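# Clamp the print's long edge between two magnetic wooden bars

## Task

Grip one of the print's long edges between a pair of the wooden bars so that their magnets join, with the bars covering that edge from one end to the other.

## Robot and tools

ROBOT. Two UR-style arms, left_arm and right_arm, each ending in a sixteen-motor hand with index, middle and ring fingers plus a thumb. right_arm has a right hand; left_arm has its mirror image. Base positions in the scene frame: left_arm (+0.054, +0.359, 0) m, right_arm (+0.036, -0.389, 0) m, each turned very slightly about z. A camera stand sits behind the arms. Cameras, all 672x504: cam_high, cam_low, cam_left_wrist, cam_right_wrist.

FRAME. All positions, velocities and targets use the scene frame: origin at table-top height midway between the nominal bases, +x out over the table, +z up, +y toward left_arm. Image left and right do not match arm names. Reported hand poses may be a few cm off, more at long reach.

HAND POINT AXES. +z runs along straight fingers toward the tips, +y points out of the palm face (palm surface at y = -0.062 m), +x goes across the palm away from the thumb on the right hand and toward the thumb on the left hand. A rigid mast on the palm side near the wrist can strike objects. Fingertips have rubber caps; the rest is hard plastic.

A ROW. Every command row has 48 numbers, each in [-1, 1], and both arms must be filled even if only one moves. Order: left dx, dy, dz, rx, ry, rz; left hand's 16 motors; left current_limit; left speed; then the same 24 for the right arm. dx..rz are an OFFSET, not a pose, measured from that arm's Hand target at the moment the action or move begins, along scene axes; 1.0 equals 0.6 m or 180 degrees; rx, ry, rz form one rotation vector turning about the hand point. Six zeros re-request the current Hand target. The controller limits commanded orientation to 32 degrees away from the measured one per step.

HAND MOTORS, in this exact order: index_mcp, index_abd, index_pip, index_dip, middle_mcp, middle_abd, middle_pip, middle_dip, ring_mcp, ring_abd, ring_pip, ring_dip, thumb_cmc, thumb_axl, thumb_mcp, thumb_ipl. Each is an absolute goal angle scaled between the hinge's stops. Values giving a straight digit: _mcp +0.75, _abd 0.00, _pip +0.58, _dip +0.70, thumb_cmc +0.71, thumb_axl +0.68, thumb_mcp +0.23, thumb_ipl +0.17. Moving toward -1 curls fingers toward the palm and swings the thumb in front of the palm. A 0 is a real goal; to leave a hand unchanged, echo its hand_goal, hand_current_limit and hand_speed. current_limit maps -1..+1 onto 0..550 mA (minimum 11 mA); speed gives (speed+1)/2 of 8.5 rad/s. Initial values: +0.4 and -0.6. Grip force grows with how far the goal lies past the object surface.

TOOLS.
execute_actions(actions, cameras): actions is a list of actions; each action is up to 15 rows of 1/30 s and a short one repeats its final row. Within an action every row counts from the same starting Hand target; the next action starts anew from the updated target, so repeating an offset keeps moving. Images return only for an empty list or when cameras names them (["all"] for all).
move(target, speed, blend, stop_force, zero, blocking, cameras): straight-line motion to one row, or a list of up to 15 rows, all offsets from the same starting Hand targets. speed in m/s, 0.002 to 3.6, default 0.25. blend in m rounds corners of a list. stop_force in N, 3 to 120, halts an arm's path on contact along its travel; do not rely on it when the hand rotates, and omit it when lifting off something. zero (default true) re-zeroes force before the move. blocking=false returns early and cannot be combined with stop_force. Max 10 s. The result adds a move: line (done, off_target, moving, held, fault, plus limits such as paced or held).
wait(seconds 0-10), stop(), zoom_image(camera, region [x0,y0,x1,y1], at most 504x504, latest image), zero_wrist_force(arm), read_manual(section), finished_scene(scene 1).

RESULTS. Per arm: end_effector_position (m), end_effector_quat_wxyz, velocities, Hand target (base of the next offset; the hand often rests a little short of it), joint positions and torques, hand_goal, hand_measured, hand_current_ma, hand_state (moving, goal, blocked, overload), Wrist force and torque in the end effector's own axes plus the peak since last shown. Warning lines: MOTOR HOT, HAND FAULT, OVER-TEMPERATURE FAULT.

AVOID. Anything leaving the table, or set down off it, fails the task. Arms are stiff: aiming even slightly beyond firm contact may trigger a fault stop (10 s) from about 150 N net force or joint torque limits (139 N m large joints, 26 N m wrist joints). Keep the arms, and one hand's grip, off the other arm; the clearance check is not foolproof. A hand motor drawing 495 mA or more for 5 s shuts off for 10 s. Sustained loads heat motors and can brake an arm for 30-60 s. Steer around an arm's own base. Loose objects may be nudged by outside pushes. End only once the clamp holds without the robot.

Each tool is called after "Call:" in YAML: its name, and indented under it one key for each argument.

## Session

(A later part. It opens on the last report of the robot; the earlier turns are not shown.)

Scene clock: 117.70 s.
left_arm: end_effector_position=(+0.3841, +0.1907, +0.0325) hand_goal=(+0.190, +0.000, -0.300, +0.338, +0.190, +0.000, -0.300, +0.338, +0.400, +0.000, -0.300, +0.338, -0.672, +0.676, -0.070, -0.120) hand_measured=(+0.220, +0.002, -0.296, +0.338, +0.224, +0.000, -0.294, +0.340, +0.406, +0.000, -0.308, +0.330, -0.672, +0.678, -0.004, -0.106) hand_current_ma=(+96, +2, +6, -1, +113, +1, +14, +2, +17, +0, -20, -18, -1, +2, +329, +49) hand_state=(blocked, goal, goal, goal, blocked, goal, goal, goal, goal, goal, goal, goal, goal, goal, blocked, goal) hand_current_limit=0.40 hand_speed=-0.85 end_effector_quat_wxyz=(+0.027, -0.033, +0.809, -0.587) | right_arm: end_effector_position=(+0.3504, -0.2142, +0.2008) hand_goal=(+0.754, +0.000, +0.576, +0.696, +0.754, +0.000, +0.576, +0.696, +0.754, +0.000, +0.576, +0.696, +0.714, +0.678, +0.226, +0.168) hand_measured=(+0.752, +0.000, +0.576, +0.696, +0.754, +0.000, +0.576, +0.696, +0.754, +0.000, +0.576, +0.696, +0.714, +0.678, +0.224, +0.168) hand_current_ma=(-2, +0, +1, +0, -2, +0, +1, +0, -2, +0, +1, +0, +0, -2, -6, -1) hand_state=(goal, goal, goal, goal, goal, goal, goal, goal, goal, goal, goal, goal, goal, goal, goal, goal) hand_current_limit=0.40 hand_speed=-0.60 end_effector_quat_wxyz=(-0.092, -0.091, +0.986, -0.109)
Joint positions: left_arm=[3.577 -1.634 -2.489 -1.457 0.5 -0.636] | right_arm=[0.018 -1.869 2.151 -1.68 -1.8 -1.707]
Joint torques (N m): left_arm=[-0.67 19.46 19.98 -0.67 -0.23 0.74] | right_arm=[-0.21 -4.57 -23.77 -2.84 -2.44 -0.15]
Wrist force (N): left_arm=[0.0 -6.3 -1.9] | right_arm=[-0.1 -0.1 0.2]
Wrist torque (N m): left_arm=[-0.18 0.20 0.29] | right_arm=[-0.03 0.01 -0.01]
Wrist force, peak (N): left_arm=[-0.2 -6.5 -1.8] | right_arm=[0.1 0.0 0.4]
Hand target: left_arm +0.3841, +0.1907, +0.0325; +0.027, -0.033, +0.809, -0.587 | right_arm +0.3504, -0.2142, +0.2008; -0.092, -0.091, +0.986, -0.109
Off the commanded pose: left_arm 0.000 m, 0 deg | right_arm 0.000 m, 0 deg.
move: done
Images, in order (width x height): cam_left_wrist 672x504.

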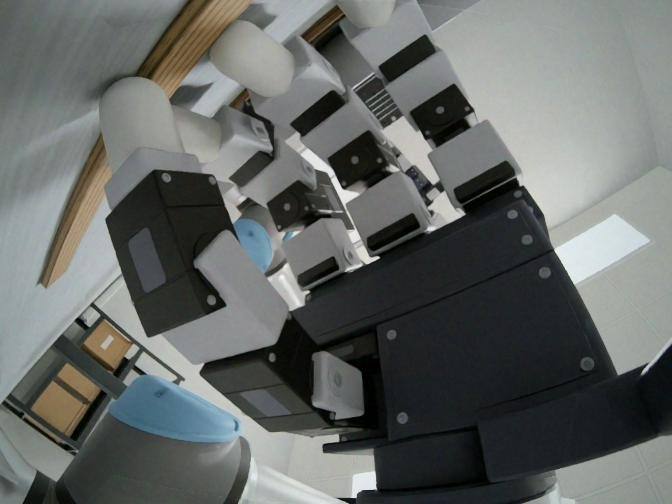

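Call:
move:
  target: [0,0.0,0,0,0,0,0.2329,0,-0.2993,0.3377,0.2329,0,-0.2993,0.3377,0.7534,0,0.5766,0.6957,-0.6714,0.6766,0.0112,-0.1027,0.4,-0.8,0,0,0,0,0,0,0.754,0,0.576,0.696,0.754,0,0.576,0.696,0.754,0,0.576,0.696,0.714,0.678,0.226,0.168,0.4,-0.6]
  speed: 0.02

Call:
move:
  target: [0,0.0,-0.005,0,0,0,0.2329,0,-0.2993,0.3377,0.2329,0,-0.2993,0.3377,0.7534,0,0.5766,0.6957,-0.6714,0.6766,0.0112,-0.1027,0.4,-0.8,0,0,0,0,0,0,0.754,0,0.576,0.696,0.754,0,0.576,0.696,0.754,0,0.576,0.696,0.714,0.678,0.226,0.168,0.4,-0.6]
  speed: 0.01
  stop_force: 5

Scene clock: 119.27 s.
left_arm: end_effector_position=(+0.3841, +0.1907, +0.0325) hand_goal=(+0.232, +0.000, -0.300, +0.338, +0.232, +0.000, -0.300, +0.338, +0.754, +0.000, +0.576, +0.696, -0.672, +0.676, +0.012, -0.102) hand_measured=(+0.228, +0.002, -0.296, +0.338, +0.232, +0.000, -0.294, +0.340, +0.410, +0.000, -0.306, +0.348, -0.672, +0.678, +0.012, -0.098) hand_current_ma=(-9, +2, +6, -1, -1, +1, +13, +2, -385, +0, -385, -385, -1, +2, -2, +9) hand_state=(goal, goal, goal, goal, goal, goal, goal, goal, blocked, goal, blocked, blocked, goal, goal, goal, goal) hand_current_limit=0.40 hand_speed=-0.80 end_effector_quat_wxyz=(+0.027, -0.033, +0.809, -0.587) | right_arm: end_effector_position=(+0.3504, -0.2142, +0.2008) hand_goal=(+0.754, +0.000, +0.576, +0.696, +0.754, +0.000, +0.576, +0.696, +0.754, +0.000, +0.576, +0.696, +0.714, +0.678, +0.226, +0.168) hand_measured=(+0.752, +0.000, +0.576, +0.696, +0.754, +0.000, +0.576, +0.696, +0.754, +0.000, +0.576, +0.696, +0.714, +0.678, +0.224, +0.168) hand_current_ma=(-2, +0, +1, +0, -2, +0, +1, +0, -2, +0, +1, +0, +0, -2, -6, -1) hand_state=(goal, goal, goal, goal, goal, goal, goal, goal, goal, goal, goal, goal, goal, goal, goal, goal) hand_current_limit=0.40 hand_speed=-0.60 end_effector_quat_wxyz=(-0.092, -0.091, +0.986, -0.109)
Joint positions: left_arm=[3.577 -1.634 -2.489 -1.457 0.5 -0.636] | right_arm=[0.018 -1.869 2.151 -1.68 -1.8 -1.707]
Joint torques (N m): left_arm=[0.06 16.43 15.62 0.48 0.08 0.66] | right_arm=[0.34 -5.95 -22.92 -2.88 -2.36 -0.04]
Wrist force (N): left_arm=[0.0 -7.5 -4.7] | right_arm=[0.0 -0.1 0.2]
Wrist torque (N m): left_arm=[-0.14 -0.07 0.55] | right_arm=[-0.03 0.00 0.00]
Wrist force, peak (N): left_arm=[-0.2 -7.5 -4.7] | right_arm=[0.0 -0.1 0.4]
Hand target: left_arm +0.3841, +0.1907, +0.0325; +0.027, -0.033, +0.809, -0.587 | right_arm +0.3504, -0.2142, +0.2008; -0.092, -0.091, +0.986, -0.109
Off the commanded pose: left_arm 0.000 m, 0 deg | right_arm 0.000 m, 0 deg.
move: done

Scene clock: 120.47 s.
left_arm: end_effector_position=(+0.3842, +0.1907, +0.0322) hand_goal=(+0.232, +0.000, -0.300, +0.338, +0.232, +0.000, -0.300, +0.338, +0.754, +0.000, +0.576, +0.696, -0.672, +0.676, +0.012, -0.102) hand_measured=(+0.230, +0.002, -0.300, +0.338, +0.232, +0.000, -0.298, +0.338, +0.416, +0.002, -0.314, +0.348, -0.672, +0.678, +0.012, -0.098) hand_current_ma=(-6, +2, +0, -1, -1, +1, +5, +1, -385, +5, -385, -385, -1, +2, -2, +8) hand_state=(goal, goal, goal, goal, goal, goal, goal, goal, blocked, goal, blocked, blocked, goal, goal, goal, goal) hand_current_limit=0.40 hand_speed=-0.80 end_effector_quat_wxyz=(+0.027, -0.033, +0.809, -0.587) | right_arm: end_effector_position=(+0.3504, -0.2142, +0.2008) hand_goal=(+0.754, +0.000, +0.576, +0.696, +0.754, +0.000, +0.576, +0.696, +0.754, +0.000, +0.576, +0.696, +0.714, +0.678, +0.226, +0.168) hand_measured=(+0.752, +0.000, +0.576, +0.696, +0.754, +0.000, +0.576, +0.696, +0.754, +0.000, +0.576, +0.696, +0.714, +0.678, +0.224, +0.168) hand_current_ma=(-2, +0, +1, +0, -2, +0, +1, +0, -2, +0, +1, +0, +0, -2, -6, -1) hand_state=(goal, goal, goal, goal, goal, goal, goal, goal, goal, goal, goal, goal, goal, goal, goal, goal) hand_current_limit=0.40 hand_speed=-0.60 end_effector_quat_wxyz=(-0.092, -0.091, +0.986, -0.109)
Joint positions: left_arm=[3.577 -1.635 -2.489 -1.455 0.5 -0.636] | right_arm=[0.018 -1.869 2.151 -1.68 -1.8 -1.707]
Joint torques (N m): left_arm=[-0.31 20.52 20.36 -1.36 0.24 -0.32] | right_arm=[-0.16 -4.64 -24.24 -2.82 -2.59 0.02]
Wrist force (N): left_arm=[0.2 -7.7 -5.2] | right_arm=[0.0 0.0 0.1]
Wrist torque (N m): left_arm=[-0.12 -0.11 0.59] | right_arm=[0.00 0.00 0.00]
Wrist force, peak (N): left_arm=[0.6 -13.3 -5.2] | right_arm=[-0.2 -0.2 0.3]
Hand target: left_arm +0.3842, +0.1907, +0.0322; +0.027, -0.033, +0.809, -0.587 (not the last commanded pose) | right_arm +0.3504, -0.2142, +0.2008; -0.092, -0.091, +0.986, -0.109
Off the commanded pose: left_arm 0.003 m, 0 deg | right_arm 0.000 m, 0 deg.
move: contact (left_arm)

Call:
move:
  target: [0,0.0,0.05,0,0,0,0.3,0,-0.2993,0.3377,0.3,0,-0.2993,0.3377,0.7534,0,0.5766,0.6957,-0.6714,0.6766,0.12,-0.1459,0.4,-0.7,0,0,0,0,0,0,0.754,0,0.576,0.696,0.754,0,0.576,0.696,0.754,0,0.576,0.696,0.714,0.678,0.226,0.168,0.4,-0.6]
  speed: 0.08
  cameras: ["cam_high","cam_left_wrist"]

Call:
zoom_image:
  camera: "cam_high"
  region: [300, 150, 440, 290]

Scene clock: 122.13 s.
left_arm: end_effector_position=(+0.3842, +0.1907, +0.0622) hand_goal=(+0.300, +0.000, -0.300, +0.338, +0.300, +0.000, -0.300, +0.338, +0.754, +0.000, +0.576, +0.696, -0.672, +0.676, +0.120, -0.146) hand_measured=(+0.288, +0.002, -0.302, +0.338, +0.286, +0.000, -0.298, +0.338, +0.736, +0.002, +0.568, +0.692, -0.672, +0.678, +0.118, -0.144) hand_current_ma=(-33, +2, -2, -1, -38, +1, +3, +1, -57, +5, -20, -7, -1, +2, -5, +8) hand_state=(goal, goal, goal, goal, goal, goal, goal, goal, goal, goal, goal, goal, goal, goal, goal, goal) hand_current_limit=0.40 hand_speed=-0.70 end_effector_quat_wxyz=(+0.027, -0.033, +0.809, -0.587) | right_arm: end_effector_position=(+0.3504, -0.2142, +0.2008) hand_goal=(+0.754, +0.000, +0.576, +0.696, +0.754, +0.000, +0.576, +0.696, +0.754, +0.000, +0.576, +0.696, +0.714, +0.678, +0.226, +0.168) hand_measured=(+0.752, +0.000, +0.576, +0.696, +0.754, +0.000, +0.576, +0.696, +0.754, +0.000, +0.576, +0.696, +0.714, +0.678, +0.224, +0.168) hand_current_ma=(-2, +0, +1, +0, -2, +0, +1, +0, -2, +0, +1, +0, +0, -2, -6, -1) hand_state=(goal, goal, goal, goal, goal, goal, goal, goal, goal, goal, goal, goal, goal, goal, goal, goal) hand_current_limit=0.40 hand_speed=-0.60 end_effector_quat_wxyz=(-0.092, -0.091, +0.986, -0.109)
Joint positions: left_arm=[3.577 -1.545 -2.456 -1.578 0.5 -0.636] | right_arm=[0.018 -1.869 2.151 -1.68 -1.8 -1.707]
Joint torques (N m): left_arm=[9.18 20.23 23.32 -0.85 0.65 1.99] | right_arm=[0.37 -6.71 -23.64 -2.88 -2.44 -0.14]
Wrist force (N): left_arm=[0.1 -1.6 0.2] | right_arm=[0.0 -0.1 0.3]
Wrist torque (N m): left_arm=[-0.11 0.16 0.10] | right_arm=[-0.03 -0.01 0.00]
Wrist force, peak (N): left_arm=[0.2 -7.7 -5.4] | right_arm=[0.2 -0.2 0.5]
Hand target: left_arm +0.3842, +0.1907, +0.0622; +0.027, -0.033, +0.809, -0.587 | right_arm +0.3504, -0.2142, +0.2008; -0.092, -0.091, +0.986, -0.109
Off the commanded pose: left_arm 0.000 m, 0 deg | right_arm 0.000 m, 0 deg.
move: done
Images, in order (width x height): cam_high 672x504, cam_left_wrist 672x504.

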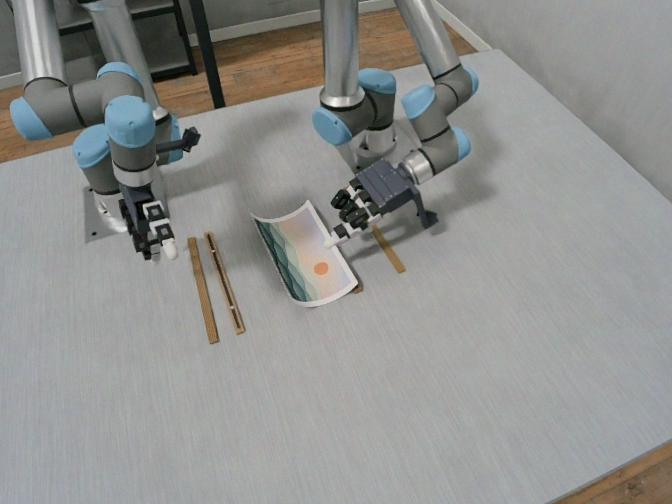

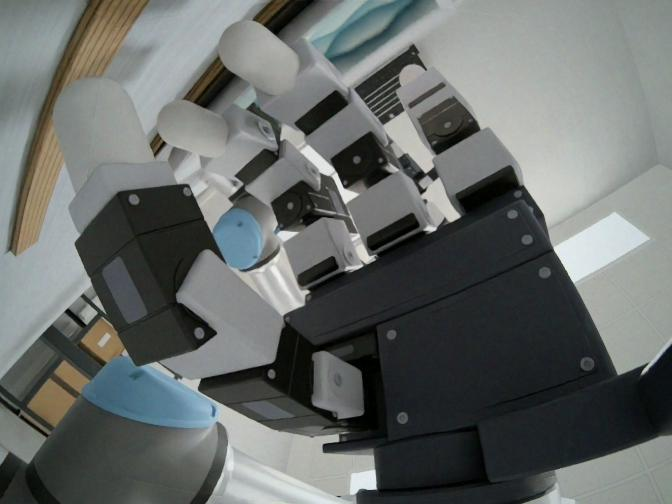

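Scaled by 3.600 from the camera's 672x504 image, which has a finer 960x720 frame.

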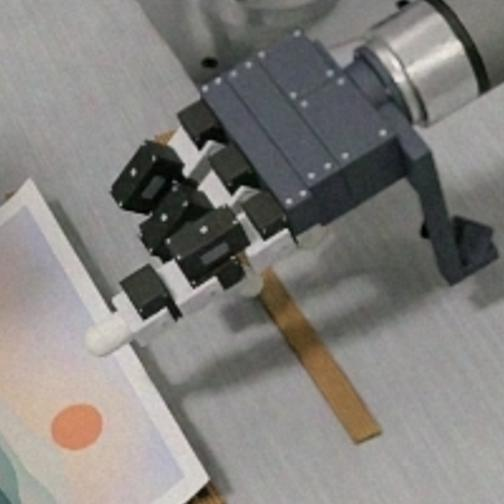

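Call:
zoom_image:
  camera: "cam_high"
  region: [230, 170, 410, 320]

Call:
wait:
  seconds: 0.5
  cameras: ["cam_high","cam_low"]

Call:
zoom_image:
  camera: "cam_low"
  region: [290, 220, 460, 300]

Scaled by 2.800 from the camera's 672x504 image, which has a finer 960x720 frame.

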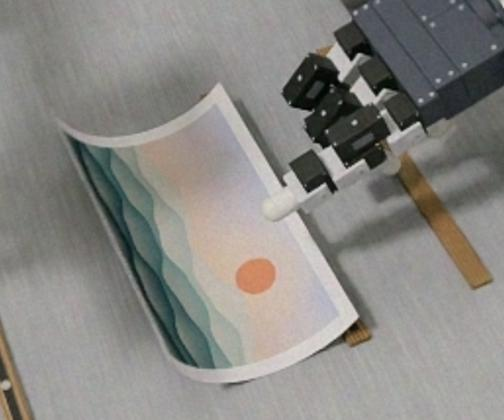

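Scene clock: 123.27 s.
left_arm: end_effector_position=(+0.3842, +0.1907, +0.0622) hand_goal=(+0.300, +0.000, -0.300, +0.338, +0.300, +0.000, -0.300, +0.338, +0.754, +0.000, +0.576, +0.696, -0.672, +0.676, +0.120, -0.146) hand_measured=(+0.288, +0.002, -0.302, +0.338, +0.286, +0.000, -0.298, +0.338, +0.736, +0.002, +0.568, +0.692, -0.672, +0.678, +0.118, -0.144) hand_current_ma=(-33, +2, -2, -1, -38, +1, +3, +1, -57, +5, -20, -7, -1, +2, -5, +8) hand_state=(goal, goal, goal, goal, goal, goal, goal, goal, goal, goal, goal, goal, goal, goal, goal, goal) hand_current_limit=0.40 hand_speed=-0.70 end_effector_quat_wxyz=(+0.027, -0.033, +0.809, -0.587) | right_arm: end_effector_position=(+0.3504, -0.2142, +0.2008) hand_goal=(+0.754, +0.000, +0.576, +0.696, +0.754, +0.000, +0.576, +0.696, +0.754, +0.000, +0.576, +0.696, +0.714, +0.678, +0.226, +0.168) hand_measured=(+0.752, +0.000, +0.576, +0.696, +0.754, +0.000, +0.576, +0.696, +0.754, +0.000, +0.576, +0.696, +0.714, +0.678, +0.224, +0.168) hand_current_ma=(-2, +0, +1, +0, -2, +0, +1, +0, -2, +0, +1, +0, +0, -2, -6, -1) hand_state=(goal, goal, goal, goal, goal, goal, goal, goal, goal, goal, goal, goal, goal, goal, goal, goal) hand_current_limit=0.40 hand_speed=-0.60 end_effector_quat_wxyz=(-0.092, -0.091, +0.986, -0.109)
Joint positions: left_arm=[3.577 -1.544 -2.456 -1.578 0.5 -0.636] | right_arm=[0.018 -1.869 2.151 -1.68 -1.8 -1.707]
Joint torques (N m): left_arm=[8.83 21.44 22.89 -0.78 0.45 2.36] | right_arm=[-0.36 -4.88 -23.26 -2.66 -2.39 0.02]
Wrist force (N): left_arm=[0.1 -1.3 0.0] | right_arm=[0.0 -0.1 0.1]
Wrist torque (N m): left_arm=[-0.07 0.16 0.09] | right_arm=[-0.02 0.00 -0.01]
Wrist force, peak (N): left_arm=[-0.1 -1.8 -0.1] | right_arm=[-0.1 -0.3 0.4]
Hand target: left_arm +0.3842, +0.1907, +0.0622; +0.027, -0.033, +0.809, -0.587 | right_arm +0.3504, -0.2142, +0.2008; -0.092, -0.091, +0.986, -0.109
Off the commanded pose: left_arm 0.000 m, 0 deg | right_arm 0.000 m, 0 deg.
wait: 0.50 s; at rest from the start
Images, in order (width x height): cam_high 672x504, cam_low 672x504.

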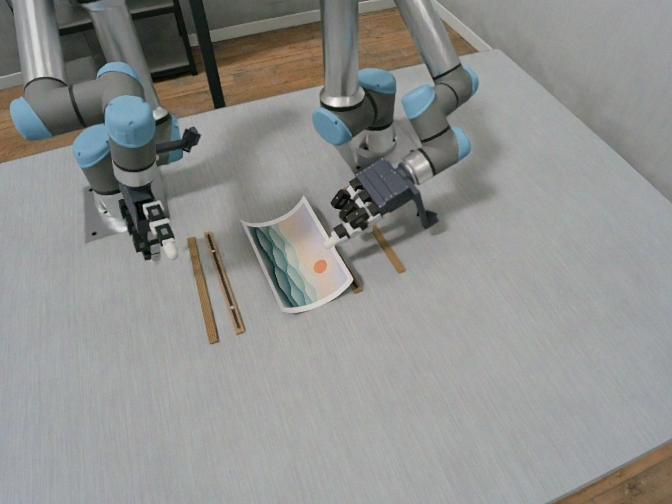

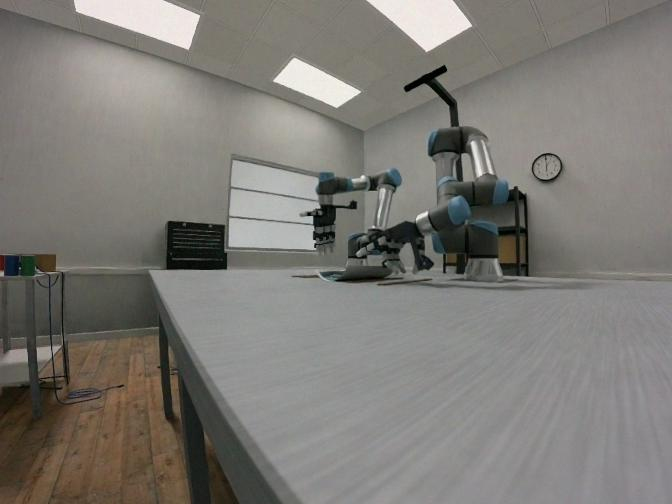

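Scaled by 2.965 from the camera's 672x504 image, which has a finer 960x720 frame.

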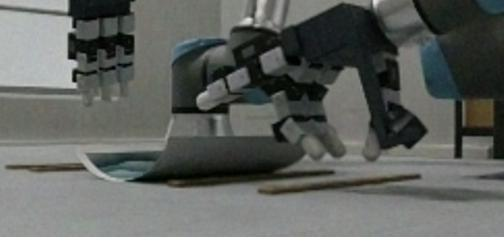

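Call:
move:
  target: [0,0.0,-0.0425,0,0,0,0.2603,0,-0.2993,0.3377,0.2603,0,-0.2993,0.3377,0.7534,0,0.5766,0.6957,-0.6714,0.6766,0.06,-0.1027,0.4,-0.7,0,0,0,0,0,0,0.754,0,0.576,0.696,0.754,0,0.576,0.696,0.754,0,0.576,0.696,0.714,0.678,0.226,0.168,0.4,-0.6]
  speed: 0.06
  stop_force: 4

Call:
move:
  target: [0,0.0,0,0,0,0,0.2329,0,-0.2993,0.3377,0.2329,0,-0.2993,0.3377,0.7534,0,0.5766,0.6957,-0.6714,0.6766,0.0112,-0.1027,0.4,-0.8,0,0,0,0,0,0,0.754,0,0.576,0.696,0.754,0,0.576,0.696,0.754,0,0.576,0.696,0.714,0.678,0.226,0.168,0.4,-0.6]
  speed: 0.05

Call:
move:
  target: [0,0.0,-0.0085,0,0,0,0.2329,0,-0.2993,0.3377,0.2329,0,-0.2993,0.3377,0.7534,0,0.5766,0.6957,-0.6714,0.6766,0.0112,-0.1027,0.4,-0.8,0,0,0,0,0,0,0.754,0,0.576,0.696,0.754,0,0.576,0.696,0.754,0,0.576,0.696,0.714,0.678,0.226,0.168,0.4,-0.6]
  speed: 0.01
  stop_force: 4
  cameras: ["cam_low","cam_left_wrist"]

Call:
zoom_image:
  camera: "cam_left_wrist"
  region: [0, 0, 320, 200]

Call:
zoom_image:
  camera: "cam_low"
  region: [340, 220, 460, 300]

Scene clock: 126.07 s.
left_arm: end_effector_position=(+0.3842, +0.1907, +0.0367) hand_goal=(+0.260, +0.000, -0.300, +0.338, +0.260, +0.000, -0.300, +0.338, +0.754, +0.000, +0.576, +0.696, -0.672, +0.676, +0.060, -0.102) hand_measured=(+0.258, +0.002, -0.302, +0.338, +0.258, +0.000, -0.298, +0.338, +0.736, +0.002, +0.568, +0.692, -0.672, +0.678, +0.062, -0.104) hand_current_ma=(-4, +2, -2, -1, -4, +1, +3, +1, -57, +5, -20, -7, -1, +2, +6, -4) hand_state=(goal, goal, goal, goal, goal, goal, goal, goal, goal, goal, goal, goal, goal, goal, goal, goal) hand_current_limit=0.40 hand_speed=-0.70 end_effector_quat_wxyz=(+0.027, -0.033, +0.809, -0.587) | right_arm: end_effector_position=(+0.3504, -0.2142, +0.2008) hand_goal=(+0.754, +0.000, +0.576, +0.696, +0.754, +0.000, +0.576, +0.696, +0.754, +0.000, +0.576, +0.696, +0.714, +0.678, +0.226, +0.168) hand_measured=(+0.752, +0.000, +0.576, +0.696, +0.754, +0.000, +0.576, +0.696, +0.754, +0.000, +0.576, +0.696, +0.714, +0.678, +0.224, +0.168) hand_current_ma=(-2, +0, +1, +0, -2, +0, +1, +0, -2, +0, +1, +0, +0, -2, -6, -1) hand_state=(goal, goal, goal, goal, goal, goal, goal, goal, goal, goal, goal, goal, goal, goal, goal, goal) hand_current_limit=0.40 hand_speed=-0.60 end_effector_quat_wxyz=(-0.092, -0.091, +0.986, -0.109)
Joint positions: left_arm=[3.577 -1.621 -2.485 -1.474 0.5 -0.636] | right_arm=[0.018 -1.869 2.151 -1.68 -1.8 -1.707]
Joint torques (N m): left_arm=[-9.78 5.19 3.78 2.22 -2.17 -1.88] | right_arm=[0.97 -4.75 -24.53 -2.76 -2.57 0.21]
Wrist force (N): left_arm=[-0.4 -1.8 0.0] | right_arm=[0.1 0.0 0.2]
Wrist torque (N m): left_arm=[-0.11 0.23 0.20] | right_arm=[-0.02 -0.02 0.01]
Wrist force, peak (N): left_arm=[0.3 -2.1 -0.2] | right_arm=[0.2 -0.1 0.5]
Hand target: left_arm +0.3842, +0.1907, +0.0367; +0.027, -0.033, +0.809, -0.587 | right_arm +0.3504, -0.2142, +0.2008; -0.092, -0.091, +0.986, -0.109
Off the commanded pose: left_arm 0.000 m, 0 deg | right_arm 0.000 m, 0 deg.
move: done

Scene clock: 126.57 s.
left_arm: end_effector_position=(+0.3842, +0.1907, +0.0367) hand_goal=(+0.232, +0.000, -0.300, +0.338, +0.232, +0.000, -0.300, +0.338, +0.754, +0.000, +0.576, +0.696, -0.672, +0.676, +0.012, -0.102) hand_measured=(+0.230, +0.002, -0.302, +0.338, +0.230, +0.000, -0.298, +0.338, +0.736, +0.002, +0.568, +0.692, -0.672, +0.678, +0.014, -0.104) hand_current_ma=(-3, +2, -2, -1, -3, +1, +3, +1, -57, +5, -20, -7, -1, +2, +8, -4) hand_state=(goal, goal, goal, goal, goal, goal, goal, goal, goal, goal, goal, goal, goal, goal, goal, goal) hand_current_limit=0.40 hand_speed=-0.80 end_effector_quat_wxyz=(+0.027, -0.033, +0.809, -0.587) | right_arm: end_effector_position=(+0.3504, -0.2142, +0.2008) hand_goal=(+0.754, +0.000, +0.576, +0.696, +0.754, +0.000, +0.576, +0.696, +0.754, +0.000, +0.576, +0.696, +0.714, +0.678, +0.226, +0.168) hand_measured=(+0.752, +0.000, +0.576, +0.696, +0.754, +0.000, +0.576, +0.696, +0.754, +0.000, +0.576, +0.696, +0.714, +0.678, +0.224, +0.168) hand_current_ma=(-2, +0, +1, +0, -2, +0, +1, +0, -2, +0, +1, +0, +0, -2, -6, -1) hand_state=(goal, goal, goal, goal, goal, goal, goal, goal, goal, goal, goal, goal, goal, goal, goal, goal) hand_current_limit=0.40 hand_speed=-0.60 end_effector_quat_wxyz=(-0.092, -0.091, +0.986, -0.109)
Joint positions: left_arm=[3.577 -1.621 -2.485 -1.474 0.5 -0.636] | right_arm=[0.018 -1.869 2.151 -1.68 -1.8 -1.707]
Joint torques (N m): left_arm=[-9.37 7.19 5.47 2.28 -2.2 -2.27] | right_arm=[0.4 -4.74 -23.43 -2.87 -2.66 0.11]
Wrist force (N): left_arm=[-0.1 -1.9 -0.2] | right_arm=[0.0 0.0 0.2]
Wrist torque (N m): left_arm=[-0.11 0.19 0.22] | right_arm=[-0.01 0.00 0.00]
Wrist force, peak (N): left_arm=[-0.5 -1.9 -0.3] | right_arm=[0.0 -0.2 0.4]
Hand target: left_arm +0.3842, +0.1907, +0.0367; +0.027, -0.033, +0.809, -0.587 | right_arm +0.3504, -0.2142, +0.2008; -0.092, -0.091, +0.986, -0.109
Off the commanded pose: left_arm 0.000 m, 0 deg | right_arm 0.000 m, 0 deg.
move: done

Scene clock: 128.07 s.
left_arm: end_effector_position=(+0.3842, +0.1907, +0.0319) hand_goal=(+0.232, +0.000, -0.300, +0.338, +0.232, +0.000, -0.300, +0.338, +0.754, +0.000, +0.576, +0.696, -0.672, +0.676, +0.012, -0.102) hand_measured=(+0.232, +0.002, -0.302, +0.336, +0.230, +0.000, -0.300, +0.338, +0.736, +0.002, +0.568, +0.692, -0.672, +0.678, +0.014, -0.104) hand_current_ma=(-1, +2, -5, -4, -2, +1, +0, +0, -57, +5, -20, -7, -1, +2, +7, -4) hand_state=(goal, goal, goal, goal, goal, goal, goal, goal, goal, goal, goal, goal, goal, goal, goal, goal) hand_current_limit=0.40 hand_speed=-0.80 end_effector_quat_wxyz=(+0.027, -0.033, +0.809, -0.587) | right_arm: end_effector_position=(+0.3504, -0.2142, +0.2008) hand_goal=(+0.754, +0.000, +0.576, +0.696, +0.754, +0.000, +0.576, +0.696, +0.754, +0.000, +0.576, +0.696, +0.714, +0.678, +0.226, +0.168) hand_measured=(+0.752, +0.000, +0.576, +0.696, +0.754, +0.000, +0.576, +0.696, +0.754, +0.000, +0.576, +0.696, +0.714, +0.678, +0.224, +0.168) hand_current_ma=(-2, +0, +1, +0, -2, +0, +1, +0, -2, +0, +1, +0, +0, -2, -6, -1) hand_state=(goal, goal, goal, goal, goal, goal, goal, goal, goal, goal, goal, goal, goal, goal, goal, goal) hand_current_limit=0.40 hand_speed=-0.60 end_effector_quat_wxyz=(-0.092, -0.091, +0.986, -0.109)
Joint positions: left_arm=[3.577 -1.636 -2.489 -1.454 0.5 -0.636] | right_arm=[0.018 -1.869 2.151 -1.68 -1.8 -1.707]
Joint torques (N m): left_arm=[-3.28 21.45 19.32 -0.87 -0.47 -0.14] | right_arm=[0.03 -5.22 -23.93 -2.88 -2.21 -0.17]
Wrist force (N): left_arm=[-0.2 -5.3 -0.9] | right_arm=[-0.2 -0.2 0.2]
Wrist torque (N m): left_arm=[-0.24 0.20 0.21] | right_arm=[-0.04 0.02 -0.03]
Wrist force, peak (N): left_arm=[0.3 -7.1 -1.5] | right_arm=[0.0 -0.2 0.3]
Hand target: left_arm +0.3842, +0.1907, +0.0319; +0.027, -0.033, +0.809, -0.587 | right_arm +0.3504, -0.2142, +0.2008; -0.092, -0.091, +0.986, -0.109
Off the commanded pose: left_arm 0.000 m, 0 deg | right_arm 0.000 m, 0 deg.
move: contact (left_arm)
Images, in order (width x height): cam_low 672x504, cam_left_wrist 672x504.

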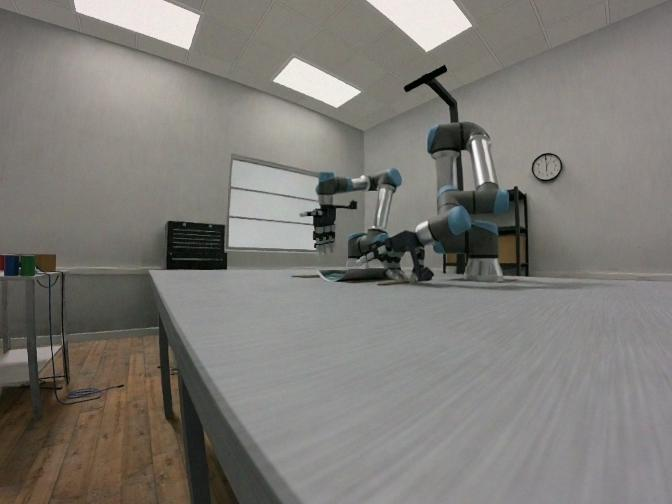

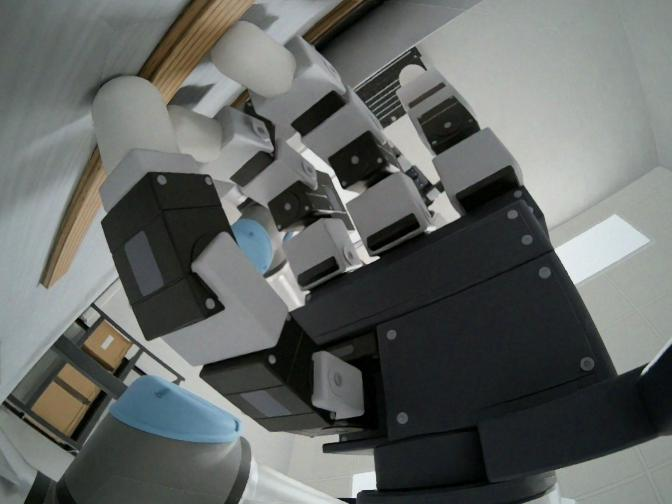

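Scaled by 1.575 from the camera's 672x504 image, which has a finer 960x720 frame.

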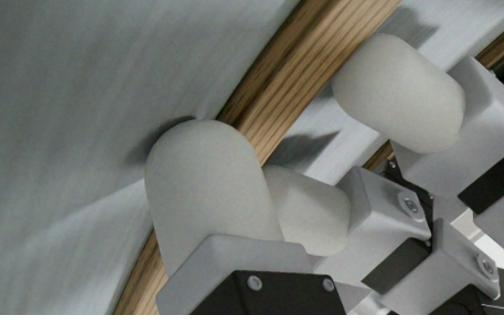

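Scaled by 4.200 from the camera's 672x504 image, which has a finer 960x720 frame.

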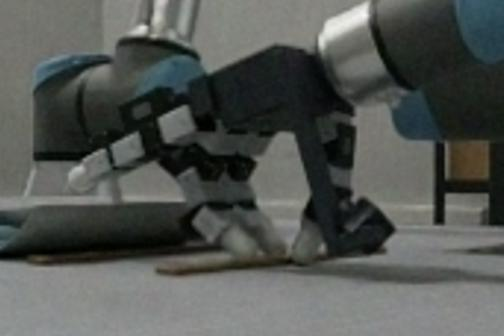

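Call:
move:
  target: [0,0.0,-0.0015,0,0,0,0.19,0,-0.2993,0.3377,0.19,0,-0.2993,0.3377,0.7534,0,0.5766,0.6957,-0.6714,0.6766,-0.07,-0.12,0.4,-0.85,0,0,0,0,0,0,0.754,0,0.576,0.696,0.754,0,0.576,0.696,0.754,0,0.576,0.696,0.714,0.678,0.226,0.168,0.4,-0.6]
  speed: 0.01

Call:
move:
  target: [0,0.0,0,0,0,0,0.15,0,-0.2993,0.3377,0.15,0,-0.2993,0.3377,0.7534,0,0.5766,0.6957,-0.6714,0.6766,-0.1,-0.13,0.4,-0.85,0,0,0,0,0,0,0.754,0,0.576,0.696,0.754,0,0.576,0.696,0.754,0,0.576,0.696,0.714,0.678,0.226,0.168,0.4,-0.6]
  speed: 0.02

Call:
move:
  target: [0,0.0,0.006,0,0,0,0.15,0,-0.2993,0.3377,0.15,0,-0.2993,0.3377,0.7534,0,0.5766,0.6957,-0.6714,0.6766,-0.1,-0.13,0.4,-0.85,0,0,0,0,0,0,0.754,0,0.576,0.696,0.754,0,0.576,0.696,0.754,0,0.576,0.696,0.714,0.678,0.226,0.168,0.4,-0.6]
  speed: 0.01
  cameras: ["cam_low","cam_left_wrist"]

Call:
zoom_image:
  camera: "cam_low"
  region: [340, 220, 460, 300]

Call:
zoom_image:
  camera: "cam_left_wrist"
  region: [0, 0, 320, 200]

Scene clock: 129.97 s.
left_arm: end_effector_position=(+0.3842, +0.1907, +0.0310) hand_goal=(+0.190, +0.000, -0.300, +0.338, +0.190, +0.000, -0.300, +0.338, +0.754, +0.000, +0.576, +0.696, -0.672, +0.676, -0.070, -0.120) hand_measured=(+0.224, +0.002, -0.304, +0.328, +0.226, +0.002, -0.302, +0.332, +0.736, +0.002, +0.568, +0.692, -0.672, +0.678, +0.004, -0.108) hand_current_ma=(+113, +3, -11, -23, +123, +3, -6, -17, -57, +5, -20, -7, +0, +2, +372, +43) hand_state=(blocked, goal, goal, goal, blocked, goal, goal, goal, goal, goal, goal, goal, goal, goal, blocked, goal) hand_current_limit=0.40 hand_speed=-0.85 end_effector_quat_wxyz=(+0.027, -0.033, +0.809, -0.587) | right_arm: end_effector_position=(+0.3504, -0.2142, +0.2008) hand_goal=(+0.754, +0.000, +0.576, +0.696, +0.754, +0.000, +0.576, +0.696, +0.754, +0.000, +0.576, +0.696, +0.714, +0.678, +0.226, +0.168) hand_measured=(+0.752, +0.000, +0.576, +0.696, +0.754, +0.000, +0.576, +0.696, +0.754, +0.000, +0.576, +0.696, +0.714, +0.678, +0.224, +0.168) hand_current_ma=(-2, +0, +1, +0, -2, +0, +1, +0, -2, +0, +1, +0, +0, -2, -6, -1) hand_state=(goal, goal, goal, goal, goal, goal, goal, goal, goal, goal, goal, goal, goal, goal, goal, goal) hand_current_limit=0.40 hand_speed=-0.60 end_effector_quat_wxyz=(-0.092, -0.091, +0.986, -0.109)
Joint positions: left_arm=[3.577 -1.639 -2.49 -1.45 0.5 -0.636] | right_arm=[0.018 -1.869 2.151 -1.68 -1.8 -1.707]
Joint torques (N m): left_arm=[-2.05 2.53 0.91 2.93 -0.5 0.75] | right_arm=[-0.15 -5.02 -22.96 -2.77 -2.59 -0.2]
Wrist force (N): left_arm=[1.3 -23.7 -7.4] | right_arm=[0.1 -0.3 0.1]
Wrist torque (N m): left_arm=[-1.09 0.23 0.12] | right_arm=[-0.04 -0.02 0.00]
Wrist force, peak (N): left_arm=[1.3 -23.7 -7.4] | right_arm=[-0.1 -0.2 0.4]
Hand target: left_arm +0.3842, +0.1907, +0.0310; +0.027, -0.033, +0.809, -0.587 | right_arm +0.3504, -0.2142, +0.2008; -0.092, -0.091, +0.986, -0.109
Off the commanded pose: left_arm 0.000 m, 0 deg | right_arm 0.000 m, 0 deg.
move: done

Scene clock: 130.47 s.
left_arm: end_effector_position=(+0.3842, +0.1907, +0.0310) hand_goal=(+0.150, +0.000, -0.300, +0.338, +0.150, +0.000, -0.300, +0.338, +0.754, +0.000, +0.576, +0.696, -0.672, +0.676, -0.100, -0.130) hand_measured=(+0.224, +0.002, -0.306, +0.328, +0.226, +0.002, -0.304, +0.330, +0.736, +0.002, +0.568, +0.692, -0.672, +0.678, +0.004, -0.110) hand_current_ma=(+291, +3, -11, -24, +303, +3, -7, -18, -57, +5, -20, -7, +0, +2, +385, +79) hand_state=(blocked, goal, goal, goal, blocked, goal, goal, goal, goal, goal, goal, goal, goal, goal, blocked, goal) hand_current_limit=0.40 hand_speed=-0.85 end_effector_quat_wxyz=(+0.027, -0.033, +0.809, -0.587) | right_arm: end_effector_position=(+0.3504, -0.2142, +0.2008) hand_goal=(+0.754, +0.000, +0.576, +0.696, +0.754, +0.000, +0.576, +0.696, +0.754, +0.000, +0.576, +0.696, +0.714, +0.678, +0.226, +0.168) hand_measured=(+0.752, +0.000, +0.576, +0.696, +0.754, +0.000, +0.576, +0.696, +0.754, +0.000, +0.576, +0.696, +0.714, +0.678, +0.224, +0.168) hand_current_ma=(-2, +0, +1, +0, -2, +0, +1, +0, -2, +0, +1, +0, +0, -2, -6, -1) hand_state=(goal, goal, goal, goal, goal, goal, goal, goal, goal, goal, goal, goal, goal, goal, goal, goal) hand_current_limit=0.40 hand_speed=-0.60 end_effector_quat_wxyz=(-0.092, -0.091, +0.986, -0.109)
Joint positions: left_arm=[3.577 -1.639 -2.49 -1.45 0.5 -0.636] | right_arm=[0.018 -1.869 2.151 -1.68 -1.8 -1.707]
Joint torques (N m): left_arm=[-0.38 1.59 1.4 2.88 -0.51 0.48] | right_arm=[0.48 -4.1 -24.39 -2.72 -2.56 -0.1]
Wrist force (N): left_arm=[1.3 -24.2 -8.2] | right_arm=[-0.2 -0.1 0.2]
Wrist torque (N m): left_arm=[-1.08 0.20 0.14] | right_arm=[-0.03 0.02 -0.02]
Wrist force, peak (N): left_arm=[1.6 -24.3 -8.0] | right_arm=[-0.1 -0.2 0.3]
Hand target: left_arm +0.3842, +0.1907, +0.0310; +0.027, -0.033, +0.809, -0.587 | right_arm +0.3504, -0.2142, +0.2008; -0.092, -0.091, +0.986, -0.109
Off the commanded pose: left_arm 0.000 m, 0 deg | right_arm 0.000 m, 0 deg.
move: done

Scene clock: 131.37 s.
left_arm: end_effector_position=(+0.3842, +0.1907, +0.0346) hand_goal=(+0.150, +0.000, -0.300, +0.338, +0.150, +0.000, -0.300, +0.338, +0.754, +0.000, +0.576, +0.696, -0.672, +0.676, -0.100, -0.130) hand_measured=(+0.198, +0.000, -0.286, +0.342, +0.200, +0.000, -0.286, +0.342, +0.736, +0.002, +0.568, +0.692, -0.674, +0.676, -0.026, -0.108) hand_current_ma=(+177, +0, +36, +7, +188, +0, +40, +7, -57, +5, -20, -7, -5, +1, +376, +91) hand_state=(blocked, goal, goal, goal, blocked, goal, goal, goal, goal, goal, goal, goal, goal, goal, blocked, blocked) hand_current_limit=0.40 hand_speed=-0.85 end_effector_quat_wxyz=(+0.027, -0.033, +0.809, -0.587) | right_arm: end_effector_position=(+0.3504, -0.2142, +0.2008) hand_goal=(+0.754, +0.000, +0.576, +0.696, +0.754, +0.000, +0.576, +0.696, +0.754, +0.000, +0.576, +0.696, +0.714, +0.678, +0.226, +0.168) hand_measured=(+0.752, +0.000, +0.576, +0.696, +0.754, +0.000, +0.576, +0.696, +0.754, +0.000, +0.576, +0.696, +0.714, +0.678, +0.224, +0.168) hand_current_ma=(-2, +0, +1, +0, -2, +0, +1, +0, -2, +0, +1, +0, +0, -2, -6, -1) hand_state=(goal, goal, goal, goal, goal, goal, goal, goal, goal, goal, goal, goal, goal, goal, goal, goal) hand_current_limit=0.40 hand_speed=-0.60 end_effector_quat_wxyz=(-0.092, -0.091, +0.986, -0.109)
Joint positions: left_arm=[3.577 -1.627 -2.487 -1.465 0.5 -0.636] | right_arm=[0.018 -1.869 2.151 -1.68 -1.8 -1.707]
Joint torques (N m): left_arm=[-5.56 20 19.67 -0.67 -1.32 -0.71] | right_arm=[0.01 -4.18 -24.1 -2.59 -2.24 -0.21]
Wrist force (N): left_arm=[-0.1 -7.7 -3.1] | right_arm=[0.1 -0.1 0.3]
Wrist torque (N m): left_arm=[-0.38 0.20 0.21] | right_arm=[-0.04 -0.02 0.00]
Wrist force, peak (N): left_arm=[1.3 -24.1 -8.2] | right_arm=[0.1 -0.1 0.4]
Hand target: left_arm +0.3842, +0.1907, +0.0346; +0.027, -0.033, +0.809, -0.587 | right_arm +0.3504, -0.2142, +0.2008; -0.092, -0.091, +0.986, -0.109
Off the commanded pose: left_arm 0.000 m, 0 deg | right_arm 0.000 m, 0 deg.
move: done
Images, in order (width x height): cam_low 672x504, cam_left_wrist 672x504.

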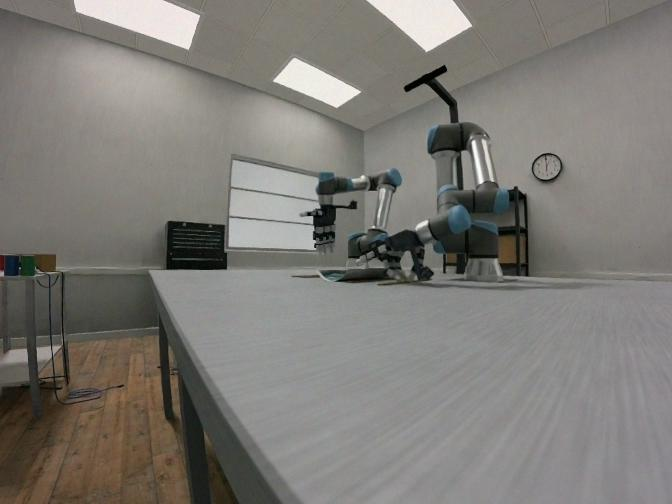

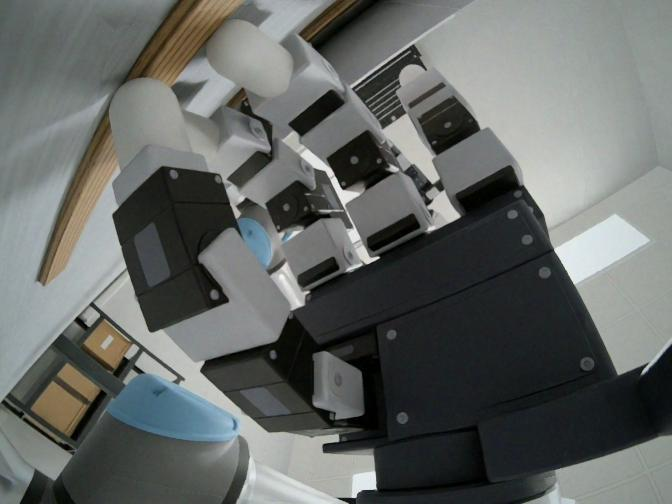

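Scaled by 4.200 from the camera's 672x504 image, which has a finer 960x720 frame.

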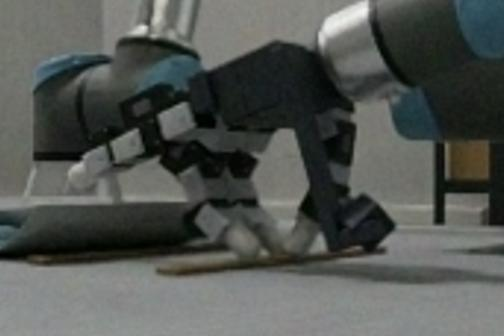

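Scaled by 1.575 from the camera's 672x504 image, which has a finer 960x720 frame.

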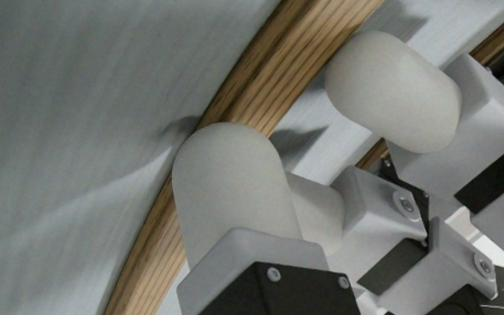

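Call:
move:
  target: [0,0.0,0.05,0,0,0,0.3,0,-0.2993,0.3377,0.3,0,-0.2993,0.3377,0.7534,0,0.5766,0.6957,-0.6714,0.6766,0.12,-0.1459,0.4,-0.7,0,0,0,0,0,0,0.754,0,0.576,0.696,0.754,0,0.576,0.696,0.754,0,0.576,0.696,0.714,0.678,0.226,0.168,0.4,-0.6]
  speed: 0.08
  cameras: ["cam_high","cam_left_wrist","cam_low"]

Call:
zoom_image:
  camera: "cam_left_wrist"
  region: [40, 60, 260, 240]

Call:
zoom_image:
  camera: "cam_left_wrist"
  region: [180, 0, 480, 220]

Call:
zoom_image:
  camera: "cam_high"
  region: [230, 170, 430, 320]

Scene clock: 152.90 s.
left_arm: end_effector_position=(+0.3842, +0.1907, +0.0645) hand_goal=(+0.300, +0.000, -0.300, +0.338, +0.300, +0.000, -0.300, +0.338, +0.754, +0.000, +0.576, +0.696, -0.672, +0.676, +0.120, -0.146) hand_measured=(+0.288, +0.000, -0.296, +0.342, +0.288, +0.000, -0.296, +0.342, +0.736, +0.002, +0.568, +0.692, -0.674, +0.676, +0.118, -0.144) hand_current_ma=(-32, +0, +9, +6, -36, +0, +11, +6, -57, +5, -20, -7, -4, +0, -5, +8) hand_state=(goal, goal, goal, goal, goal, goal, goal, goal, goal, goal, goal, goal, goal, goal, goal, goal) hand_current_limit=0.40 hand_speed=-0.70 end_effector_quat_wxyz=(+0.027, -0.033, +0.809, -0.587) | right_arm: end_effector_position=(+0.3504, -0.2142, +0.2008) hand_goal=(+0.754, +0.000, +0.576, +0.696, +0.754, +0.000, +0.576, +0.696, +0.754, +0.000, +0.576, +0.696, +0.714, +0.678, +0.226, +0.168) hand_measured=(+0.752, +0.000, +0.576, +0.696, +0.754, +0.000, +0.576, +0.696, +0.754, +0.000, +0.576, +0.696, +0.714, +0.678, +0.224, +0.168) hand_current_ma=(-2, +0, +1, +0, -2, +0, +1, +0, -2, +0, +1, +0, +0, -2, -6, -1) hand_state=(goal, goal, goal, goal, goal, goal, goal, goal, goal, goal, goal, goal, goal, goal, goal, goal) hand_current_limit=0.40 hand_speed=-0.60 end_effector_quat_wxyz=(-0.092, -0.091, +0.986, -0.109)
Joint positions: left_arm=[3.577 -1.538 -2.453 -1.588 0.5 -0.636] | right_arm=[0.018 -1.869 2.151 -1.68 -1.8 -1.707]
Joint torques (N m): left_arm=[10.09 19.44 22.66 -0.7 0.42 2.38] | right_arm=[1.01 -4.59 -23.73 -2.69 -2.44 -0.11]
Wrist force (N): left_arm=[-0.2 -1.6 0.0] | right_arm=[0.1 0.0 0.2]
Wrist torque (N m): left_arm=[-0.10 0.19 0.08] | right_arm=[-0.02 -0.03 0.01]
Wrist force, peak (N): left_arm=[-0.5 -8.4 -3.5] | right_arm=[0.0 -0.2 0.5]
Hand target: left_arm +0.3842, +0.1907, +0.0646; +0.027, -0.033, +0.809, -0.587 | right_arm +0.3504, -0.2142, +0.2008; -0.092, -0.091, +0.986, -0.109
Off the commanded pose: left_arm 0.000 m, 0 deg | right_arm 0.000 m, 0 deg.
move: done
Images, in order (width x height): cam_high 672x504, cam_low 672x504, cam_left_wrist 672x504.

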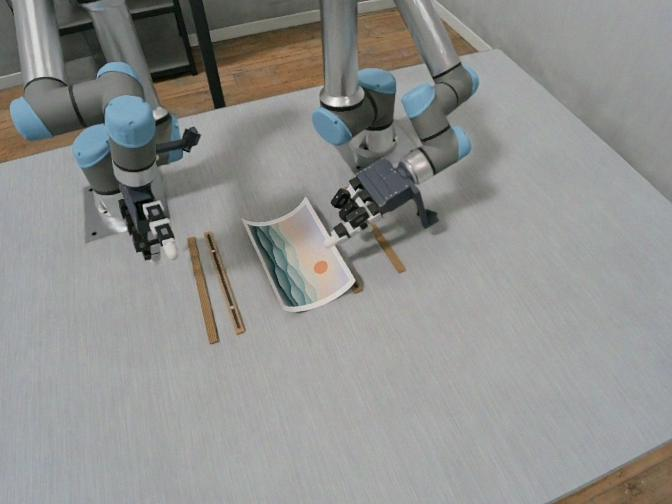

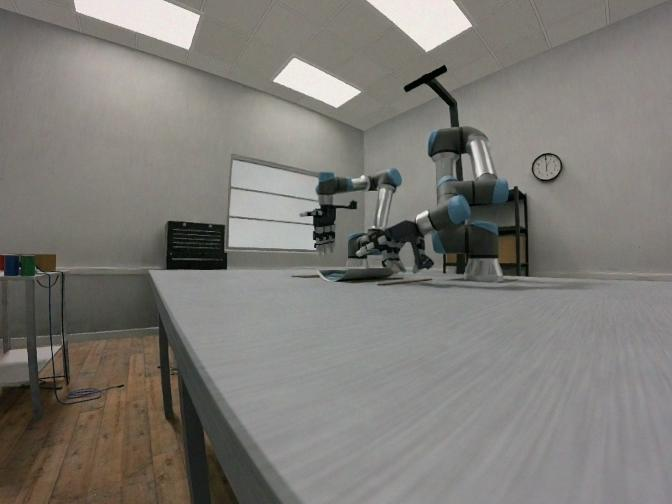

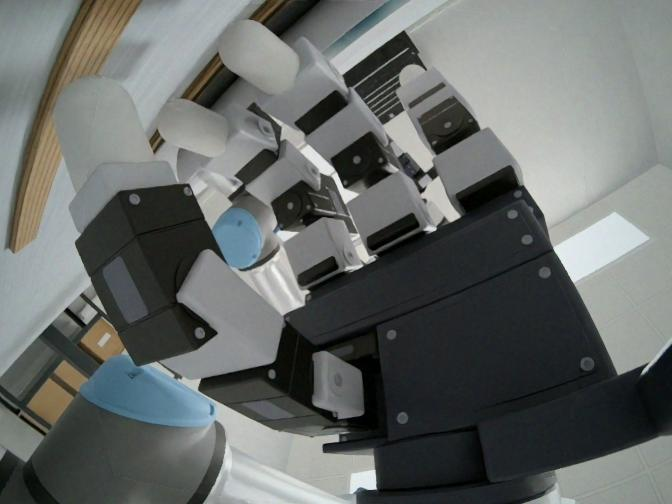

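Scaled by 2.291 from the camera's 672x504 image, which has a finer 960x720 frame.

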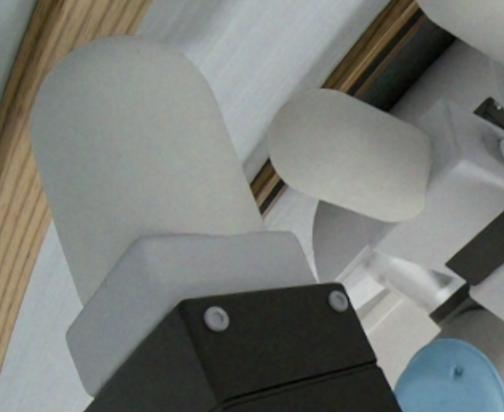

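Scaled by 1.680 from the camera's 672x504 image, which has a finer 960x720 frame.

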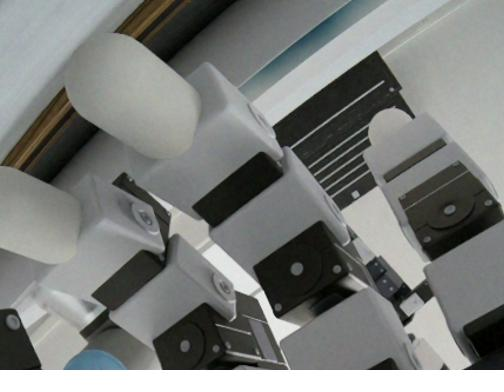

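Scaled by 2.520 from the camera's 672x504 image, which has a finer 960x720 frame.

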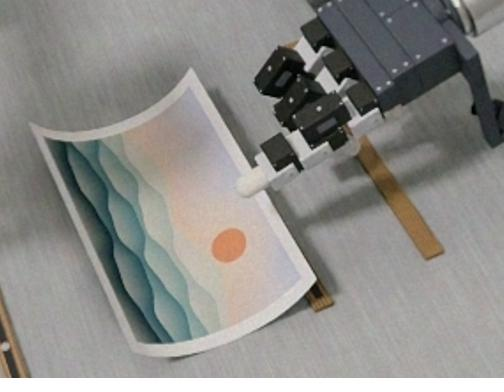

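Call:
move:
  target:
    - [0,0.1,0.3,0,0,0,0.7534,0,0.5766,0.6957,0.7534,0,0.5766,0.6957,0.7534,0,0.5766,0.6957,0.714,0.678,0.226,0.168,0.4,-0.6,0,0,0,0,0,0,0.754,0,0.576,0.696,0.754,0,0.576,0.696,0.754,0,0.576,0.696,0.714,0.678,0.226,0.168,0.4,-0.6]
    - [0.02,0.1,0.35,0.2832,0.3351,0.427,0.7534,0.067,-0.7372,0.2609,0.7534,-0.067,-0.7372,0.2609,-0.0685,0,-0.956,0.2609,0.714,0.678,0.226,0.168,0.4,-0.6,0,0,0,0,0,0,0.754,0,0.576,0.696,0.754,0,0.576,0.696,0.754,0,0.576,0.696,0.714,0.678,0.226,0.168,0.4,-0.6]
  blend: [0.02, 0]
  speed: [0.15, 0.3]
  cameras: ["cam_high","cam_left_wrist","cam_low"]

Call:
zoom_image:
  camera: "cam_high"
  region: [300, 60, 500, 260]

Call:
zoom_image:
  camera: "cam_low"
  region: [340, 140, 480, 280]

Scene clock: 174.93 s.
left_arm: end_effector_position=(+0.3962, +0.2507, +0.2746) hand_goal=(+0.754, +0.068, -0.738, +0.260, +0.754, -0.066, -0.738, +0.260, -0.068, +0.000, -0.956, +0.260, +0.714, +0.678, +0.226, +0.168) hand_measured=(+0.752, +0.064, -0.730, +0.264, +0.752, -0.062, -0.730, +0.264, -0.054, +0.002, -0.952, +0.262, +0.712, +0.676, +0.222, +0.166) hand_current_ma=(-2, -5, +18, +7, -2, +6, +21, +6, +42, +3, +10, +5, -6, -4, -11, -7) hand_state=(goal, goal, goal, goal, goal, goal, goal, goal, goal, goal, goal, goal, goal, goal, goal, goal) hand_current_limit=0.40 hand_speed=-0.60 end_effector_quat_wxyz=(+0.000, +0.735, -0.678, -0.001) | right_arm: end_effector_position=(+0.3504, -0.2142, +0.2008) hand_goal=(+0.754, +0.000, +0.576, +0.696, +0.754, +0.000, +0.576, +0.696, +0.754, +0.000, +0.576, +0.696, +0.714, +0.678, +0.226, +0.168) hand_measured=(+0.752, +0.000, +0.576, +0.696, +0.754, +0.000, +0.576, +0.696, +0.754, +0.000, +0.576, +0.696, +0.714, +0.678, +0.224, +0.168) hand_current_ma=(-2, +0, +1, +0, -2, +0, +1, +0, -2, +0, +1, +0, +0, -2, -6, -1) hand_state=(goal, goal, goal, goal, goal, goal, goal, goal, goal, goal, goal, goal, goal, goal, goal, goal) hand_current_limit=0.40 hand_speed=-0.60 end_effector_quat_wxyz=(-0.092, -0.091, +0.986, -0.109)
Joint positions: left_arm=[3.225 -1.4 -1.94 -1.374 1.573 -3.093] | right_arm=[0.018 -1.869 2.151 -1.68 -1.8 -1.707]
Joint torques (N m): left_arm=[-9.43 7.12 31.69 0.83 1.54 -2.03] | right_arm=[-0.2 -3.79 -23.84 -3.22 -2.45 -0.21]
Wrist force (N): left_arm=[-0.6 -0.3 0.3] | right_arm=[-0.1 -0.1 0.4]
Wrist torque (N m): left_arm=[0.14 0.17 0.10] | right_arm=[-0.05 0.01 -0.02]
Wrist force, peak (N): left_arm=[-0.2 -2.4 -0.7] | right_arm=[0.0 -0.4 0.4]
Hand target: left_arm +0.3962, +0.2507, +0.2746; +0.000, +0.735, -0.678, -0.001 | right_arm +0.3504, -0.2142, +0.2008; -0.092, -0.091, +0.986, -0.109
Off the commanded pose: left_arm 0.000 m, 0 deg | right_arm 0.000 m, 0 deg.
move: done
Images, in order (width x height): cam_high 672x504, cam_low 672x504, cam_left_wrist 672x504.

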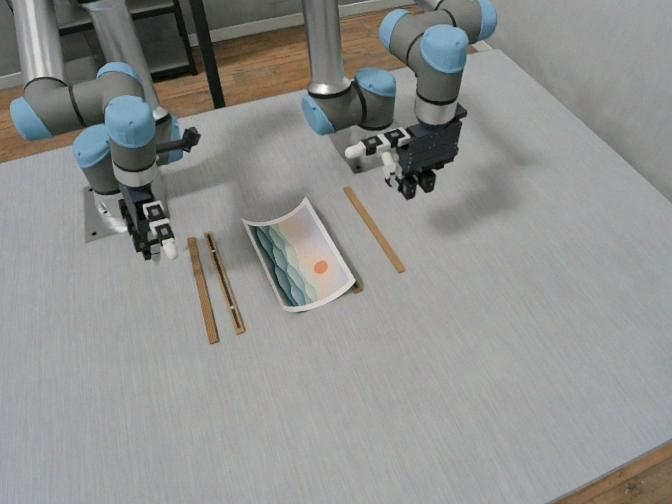

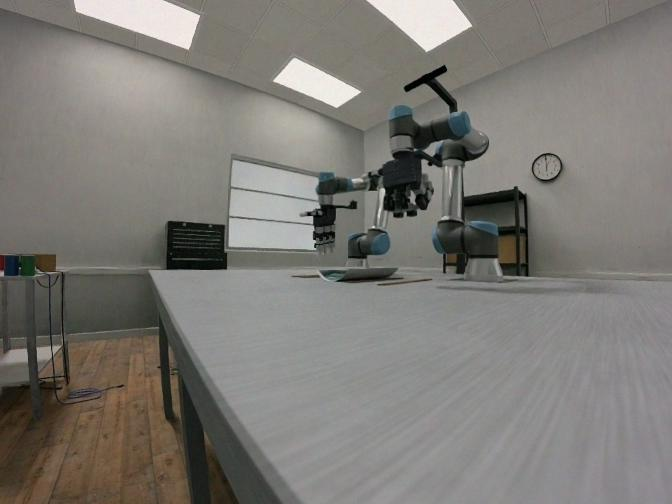

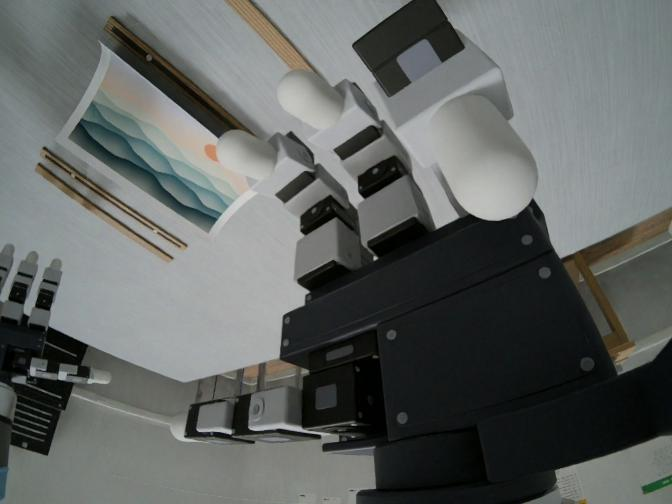

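Scaled by 2.520 from the camera's 672x504 image, which has a finer 960x720 frame.

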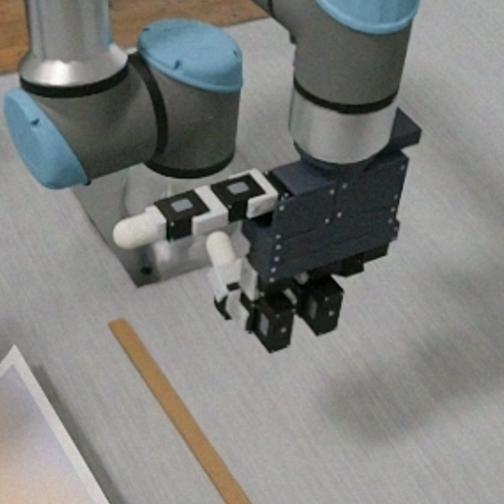

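Scaled by 3.600 from the camera's 672x504 image, which has a finer 960x720 frame.

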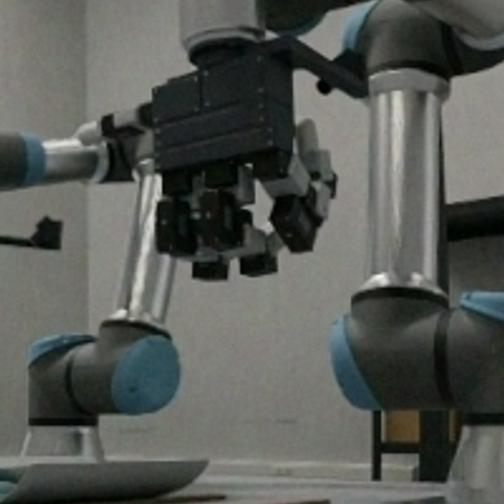

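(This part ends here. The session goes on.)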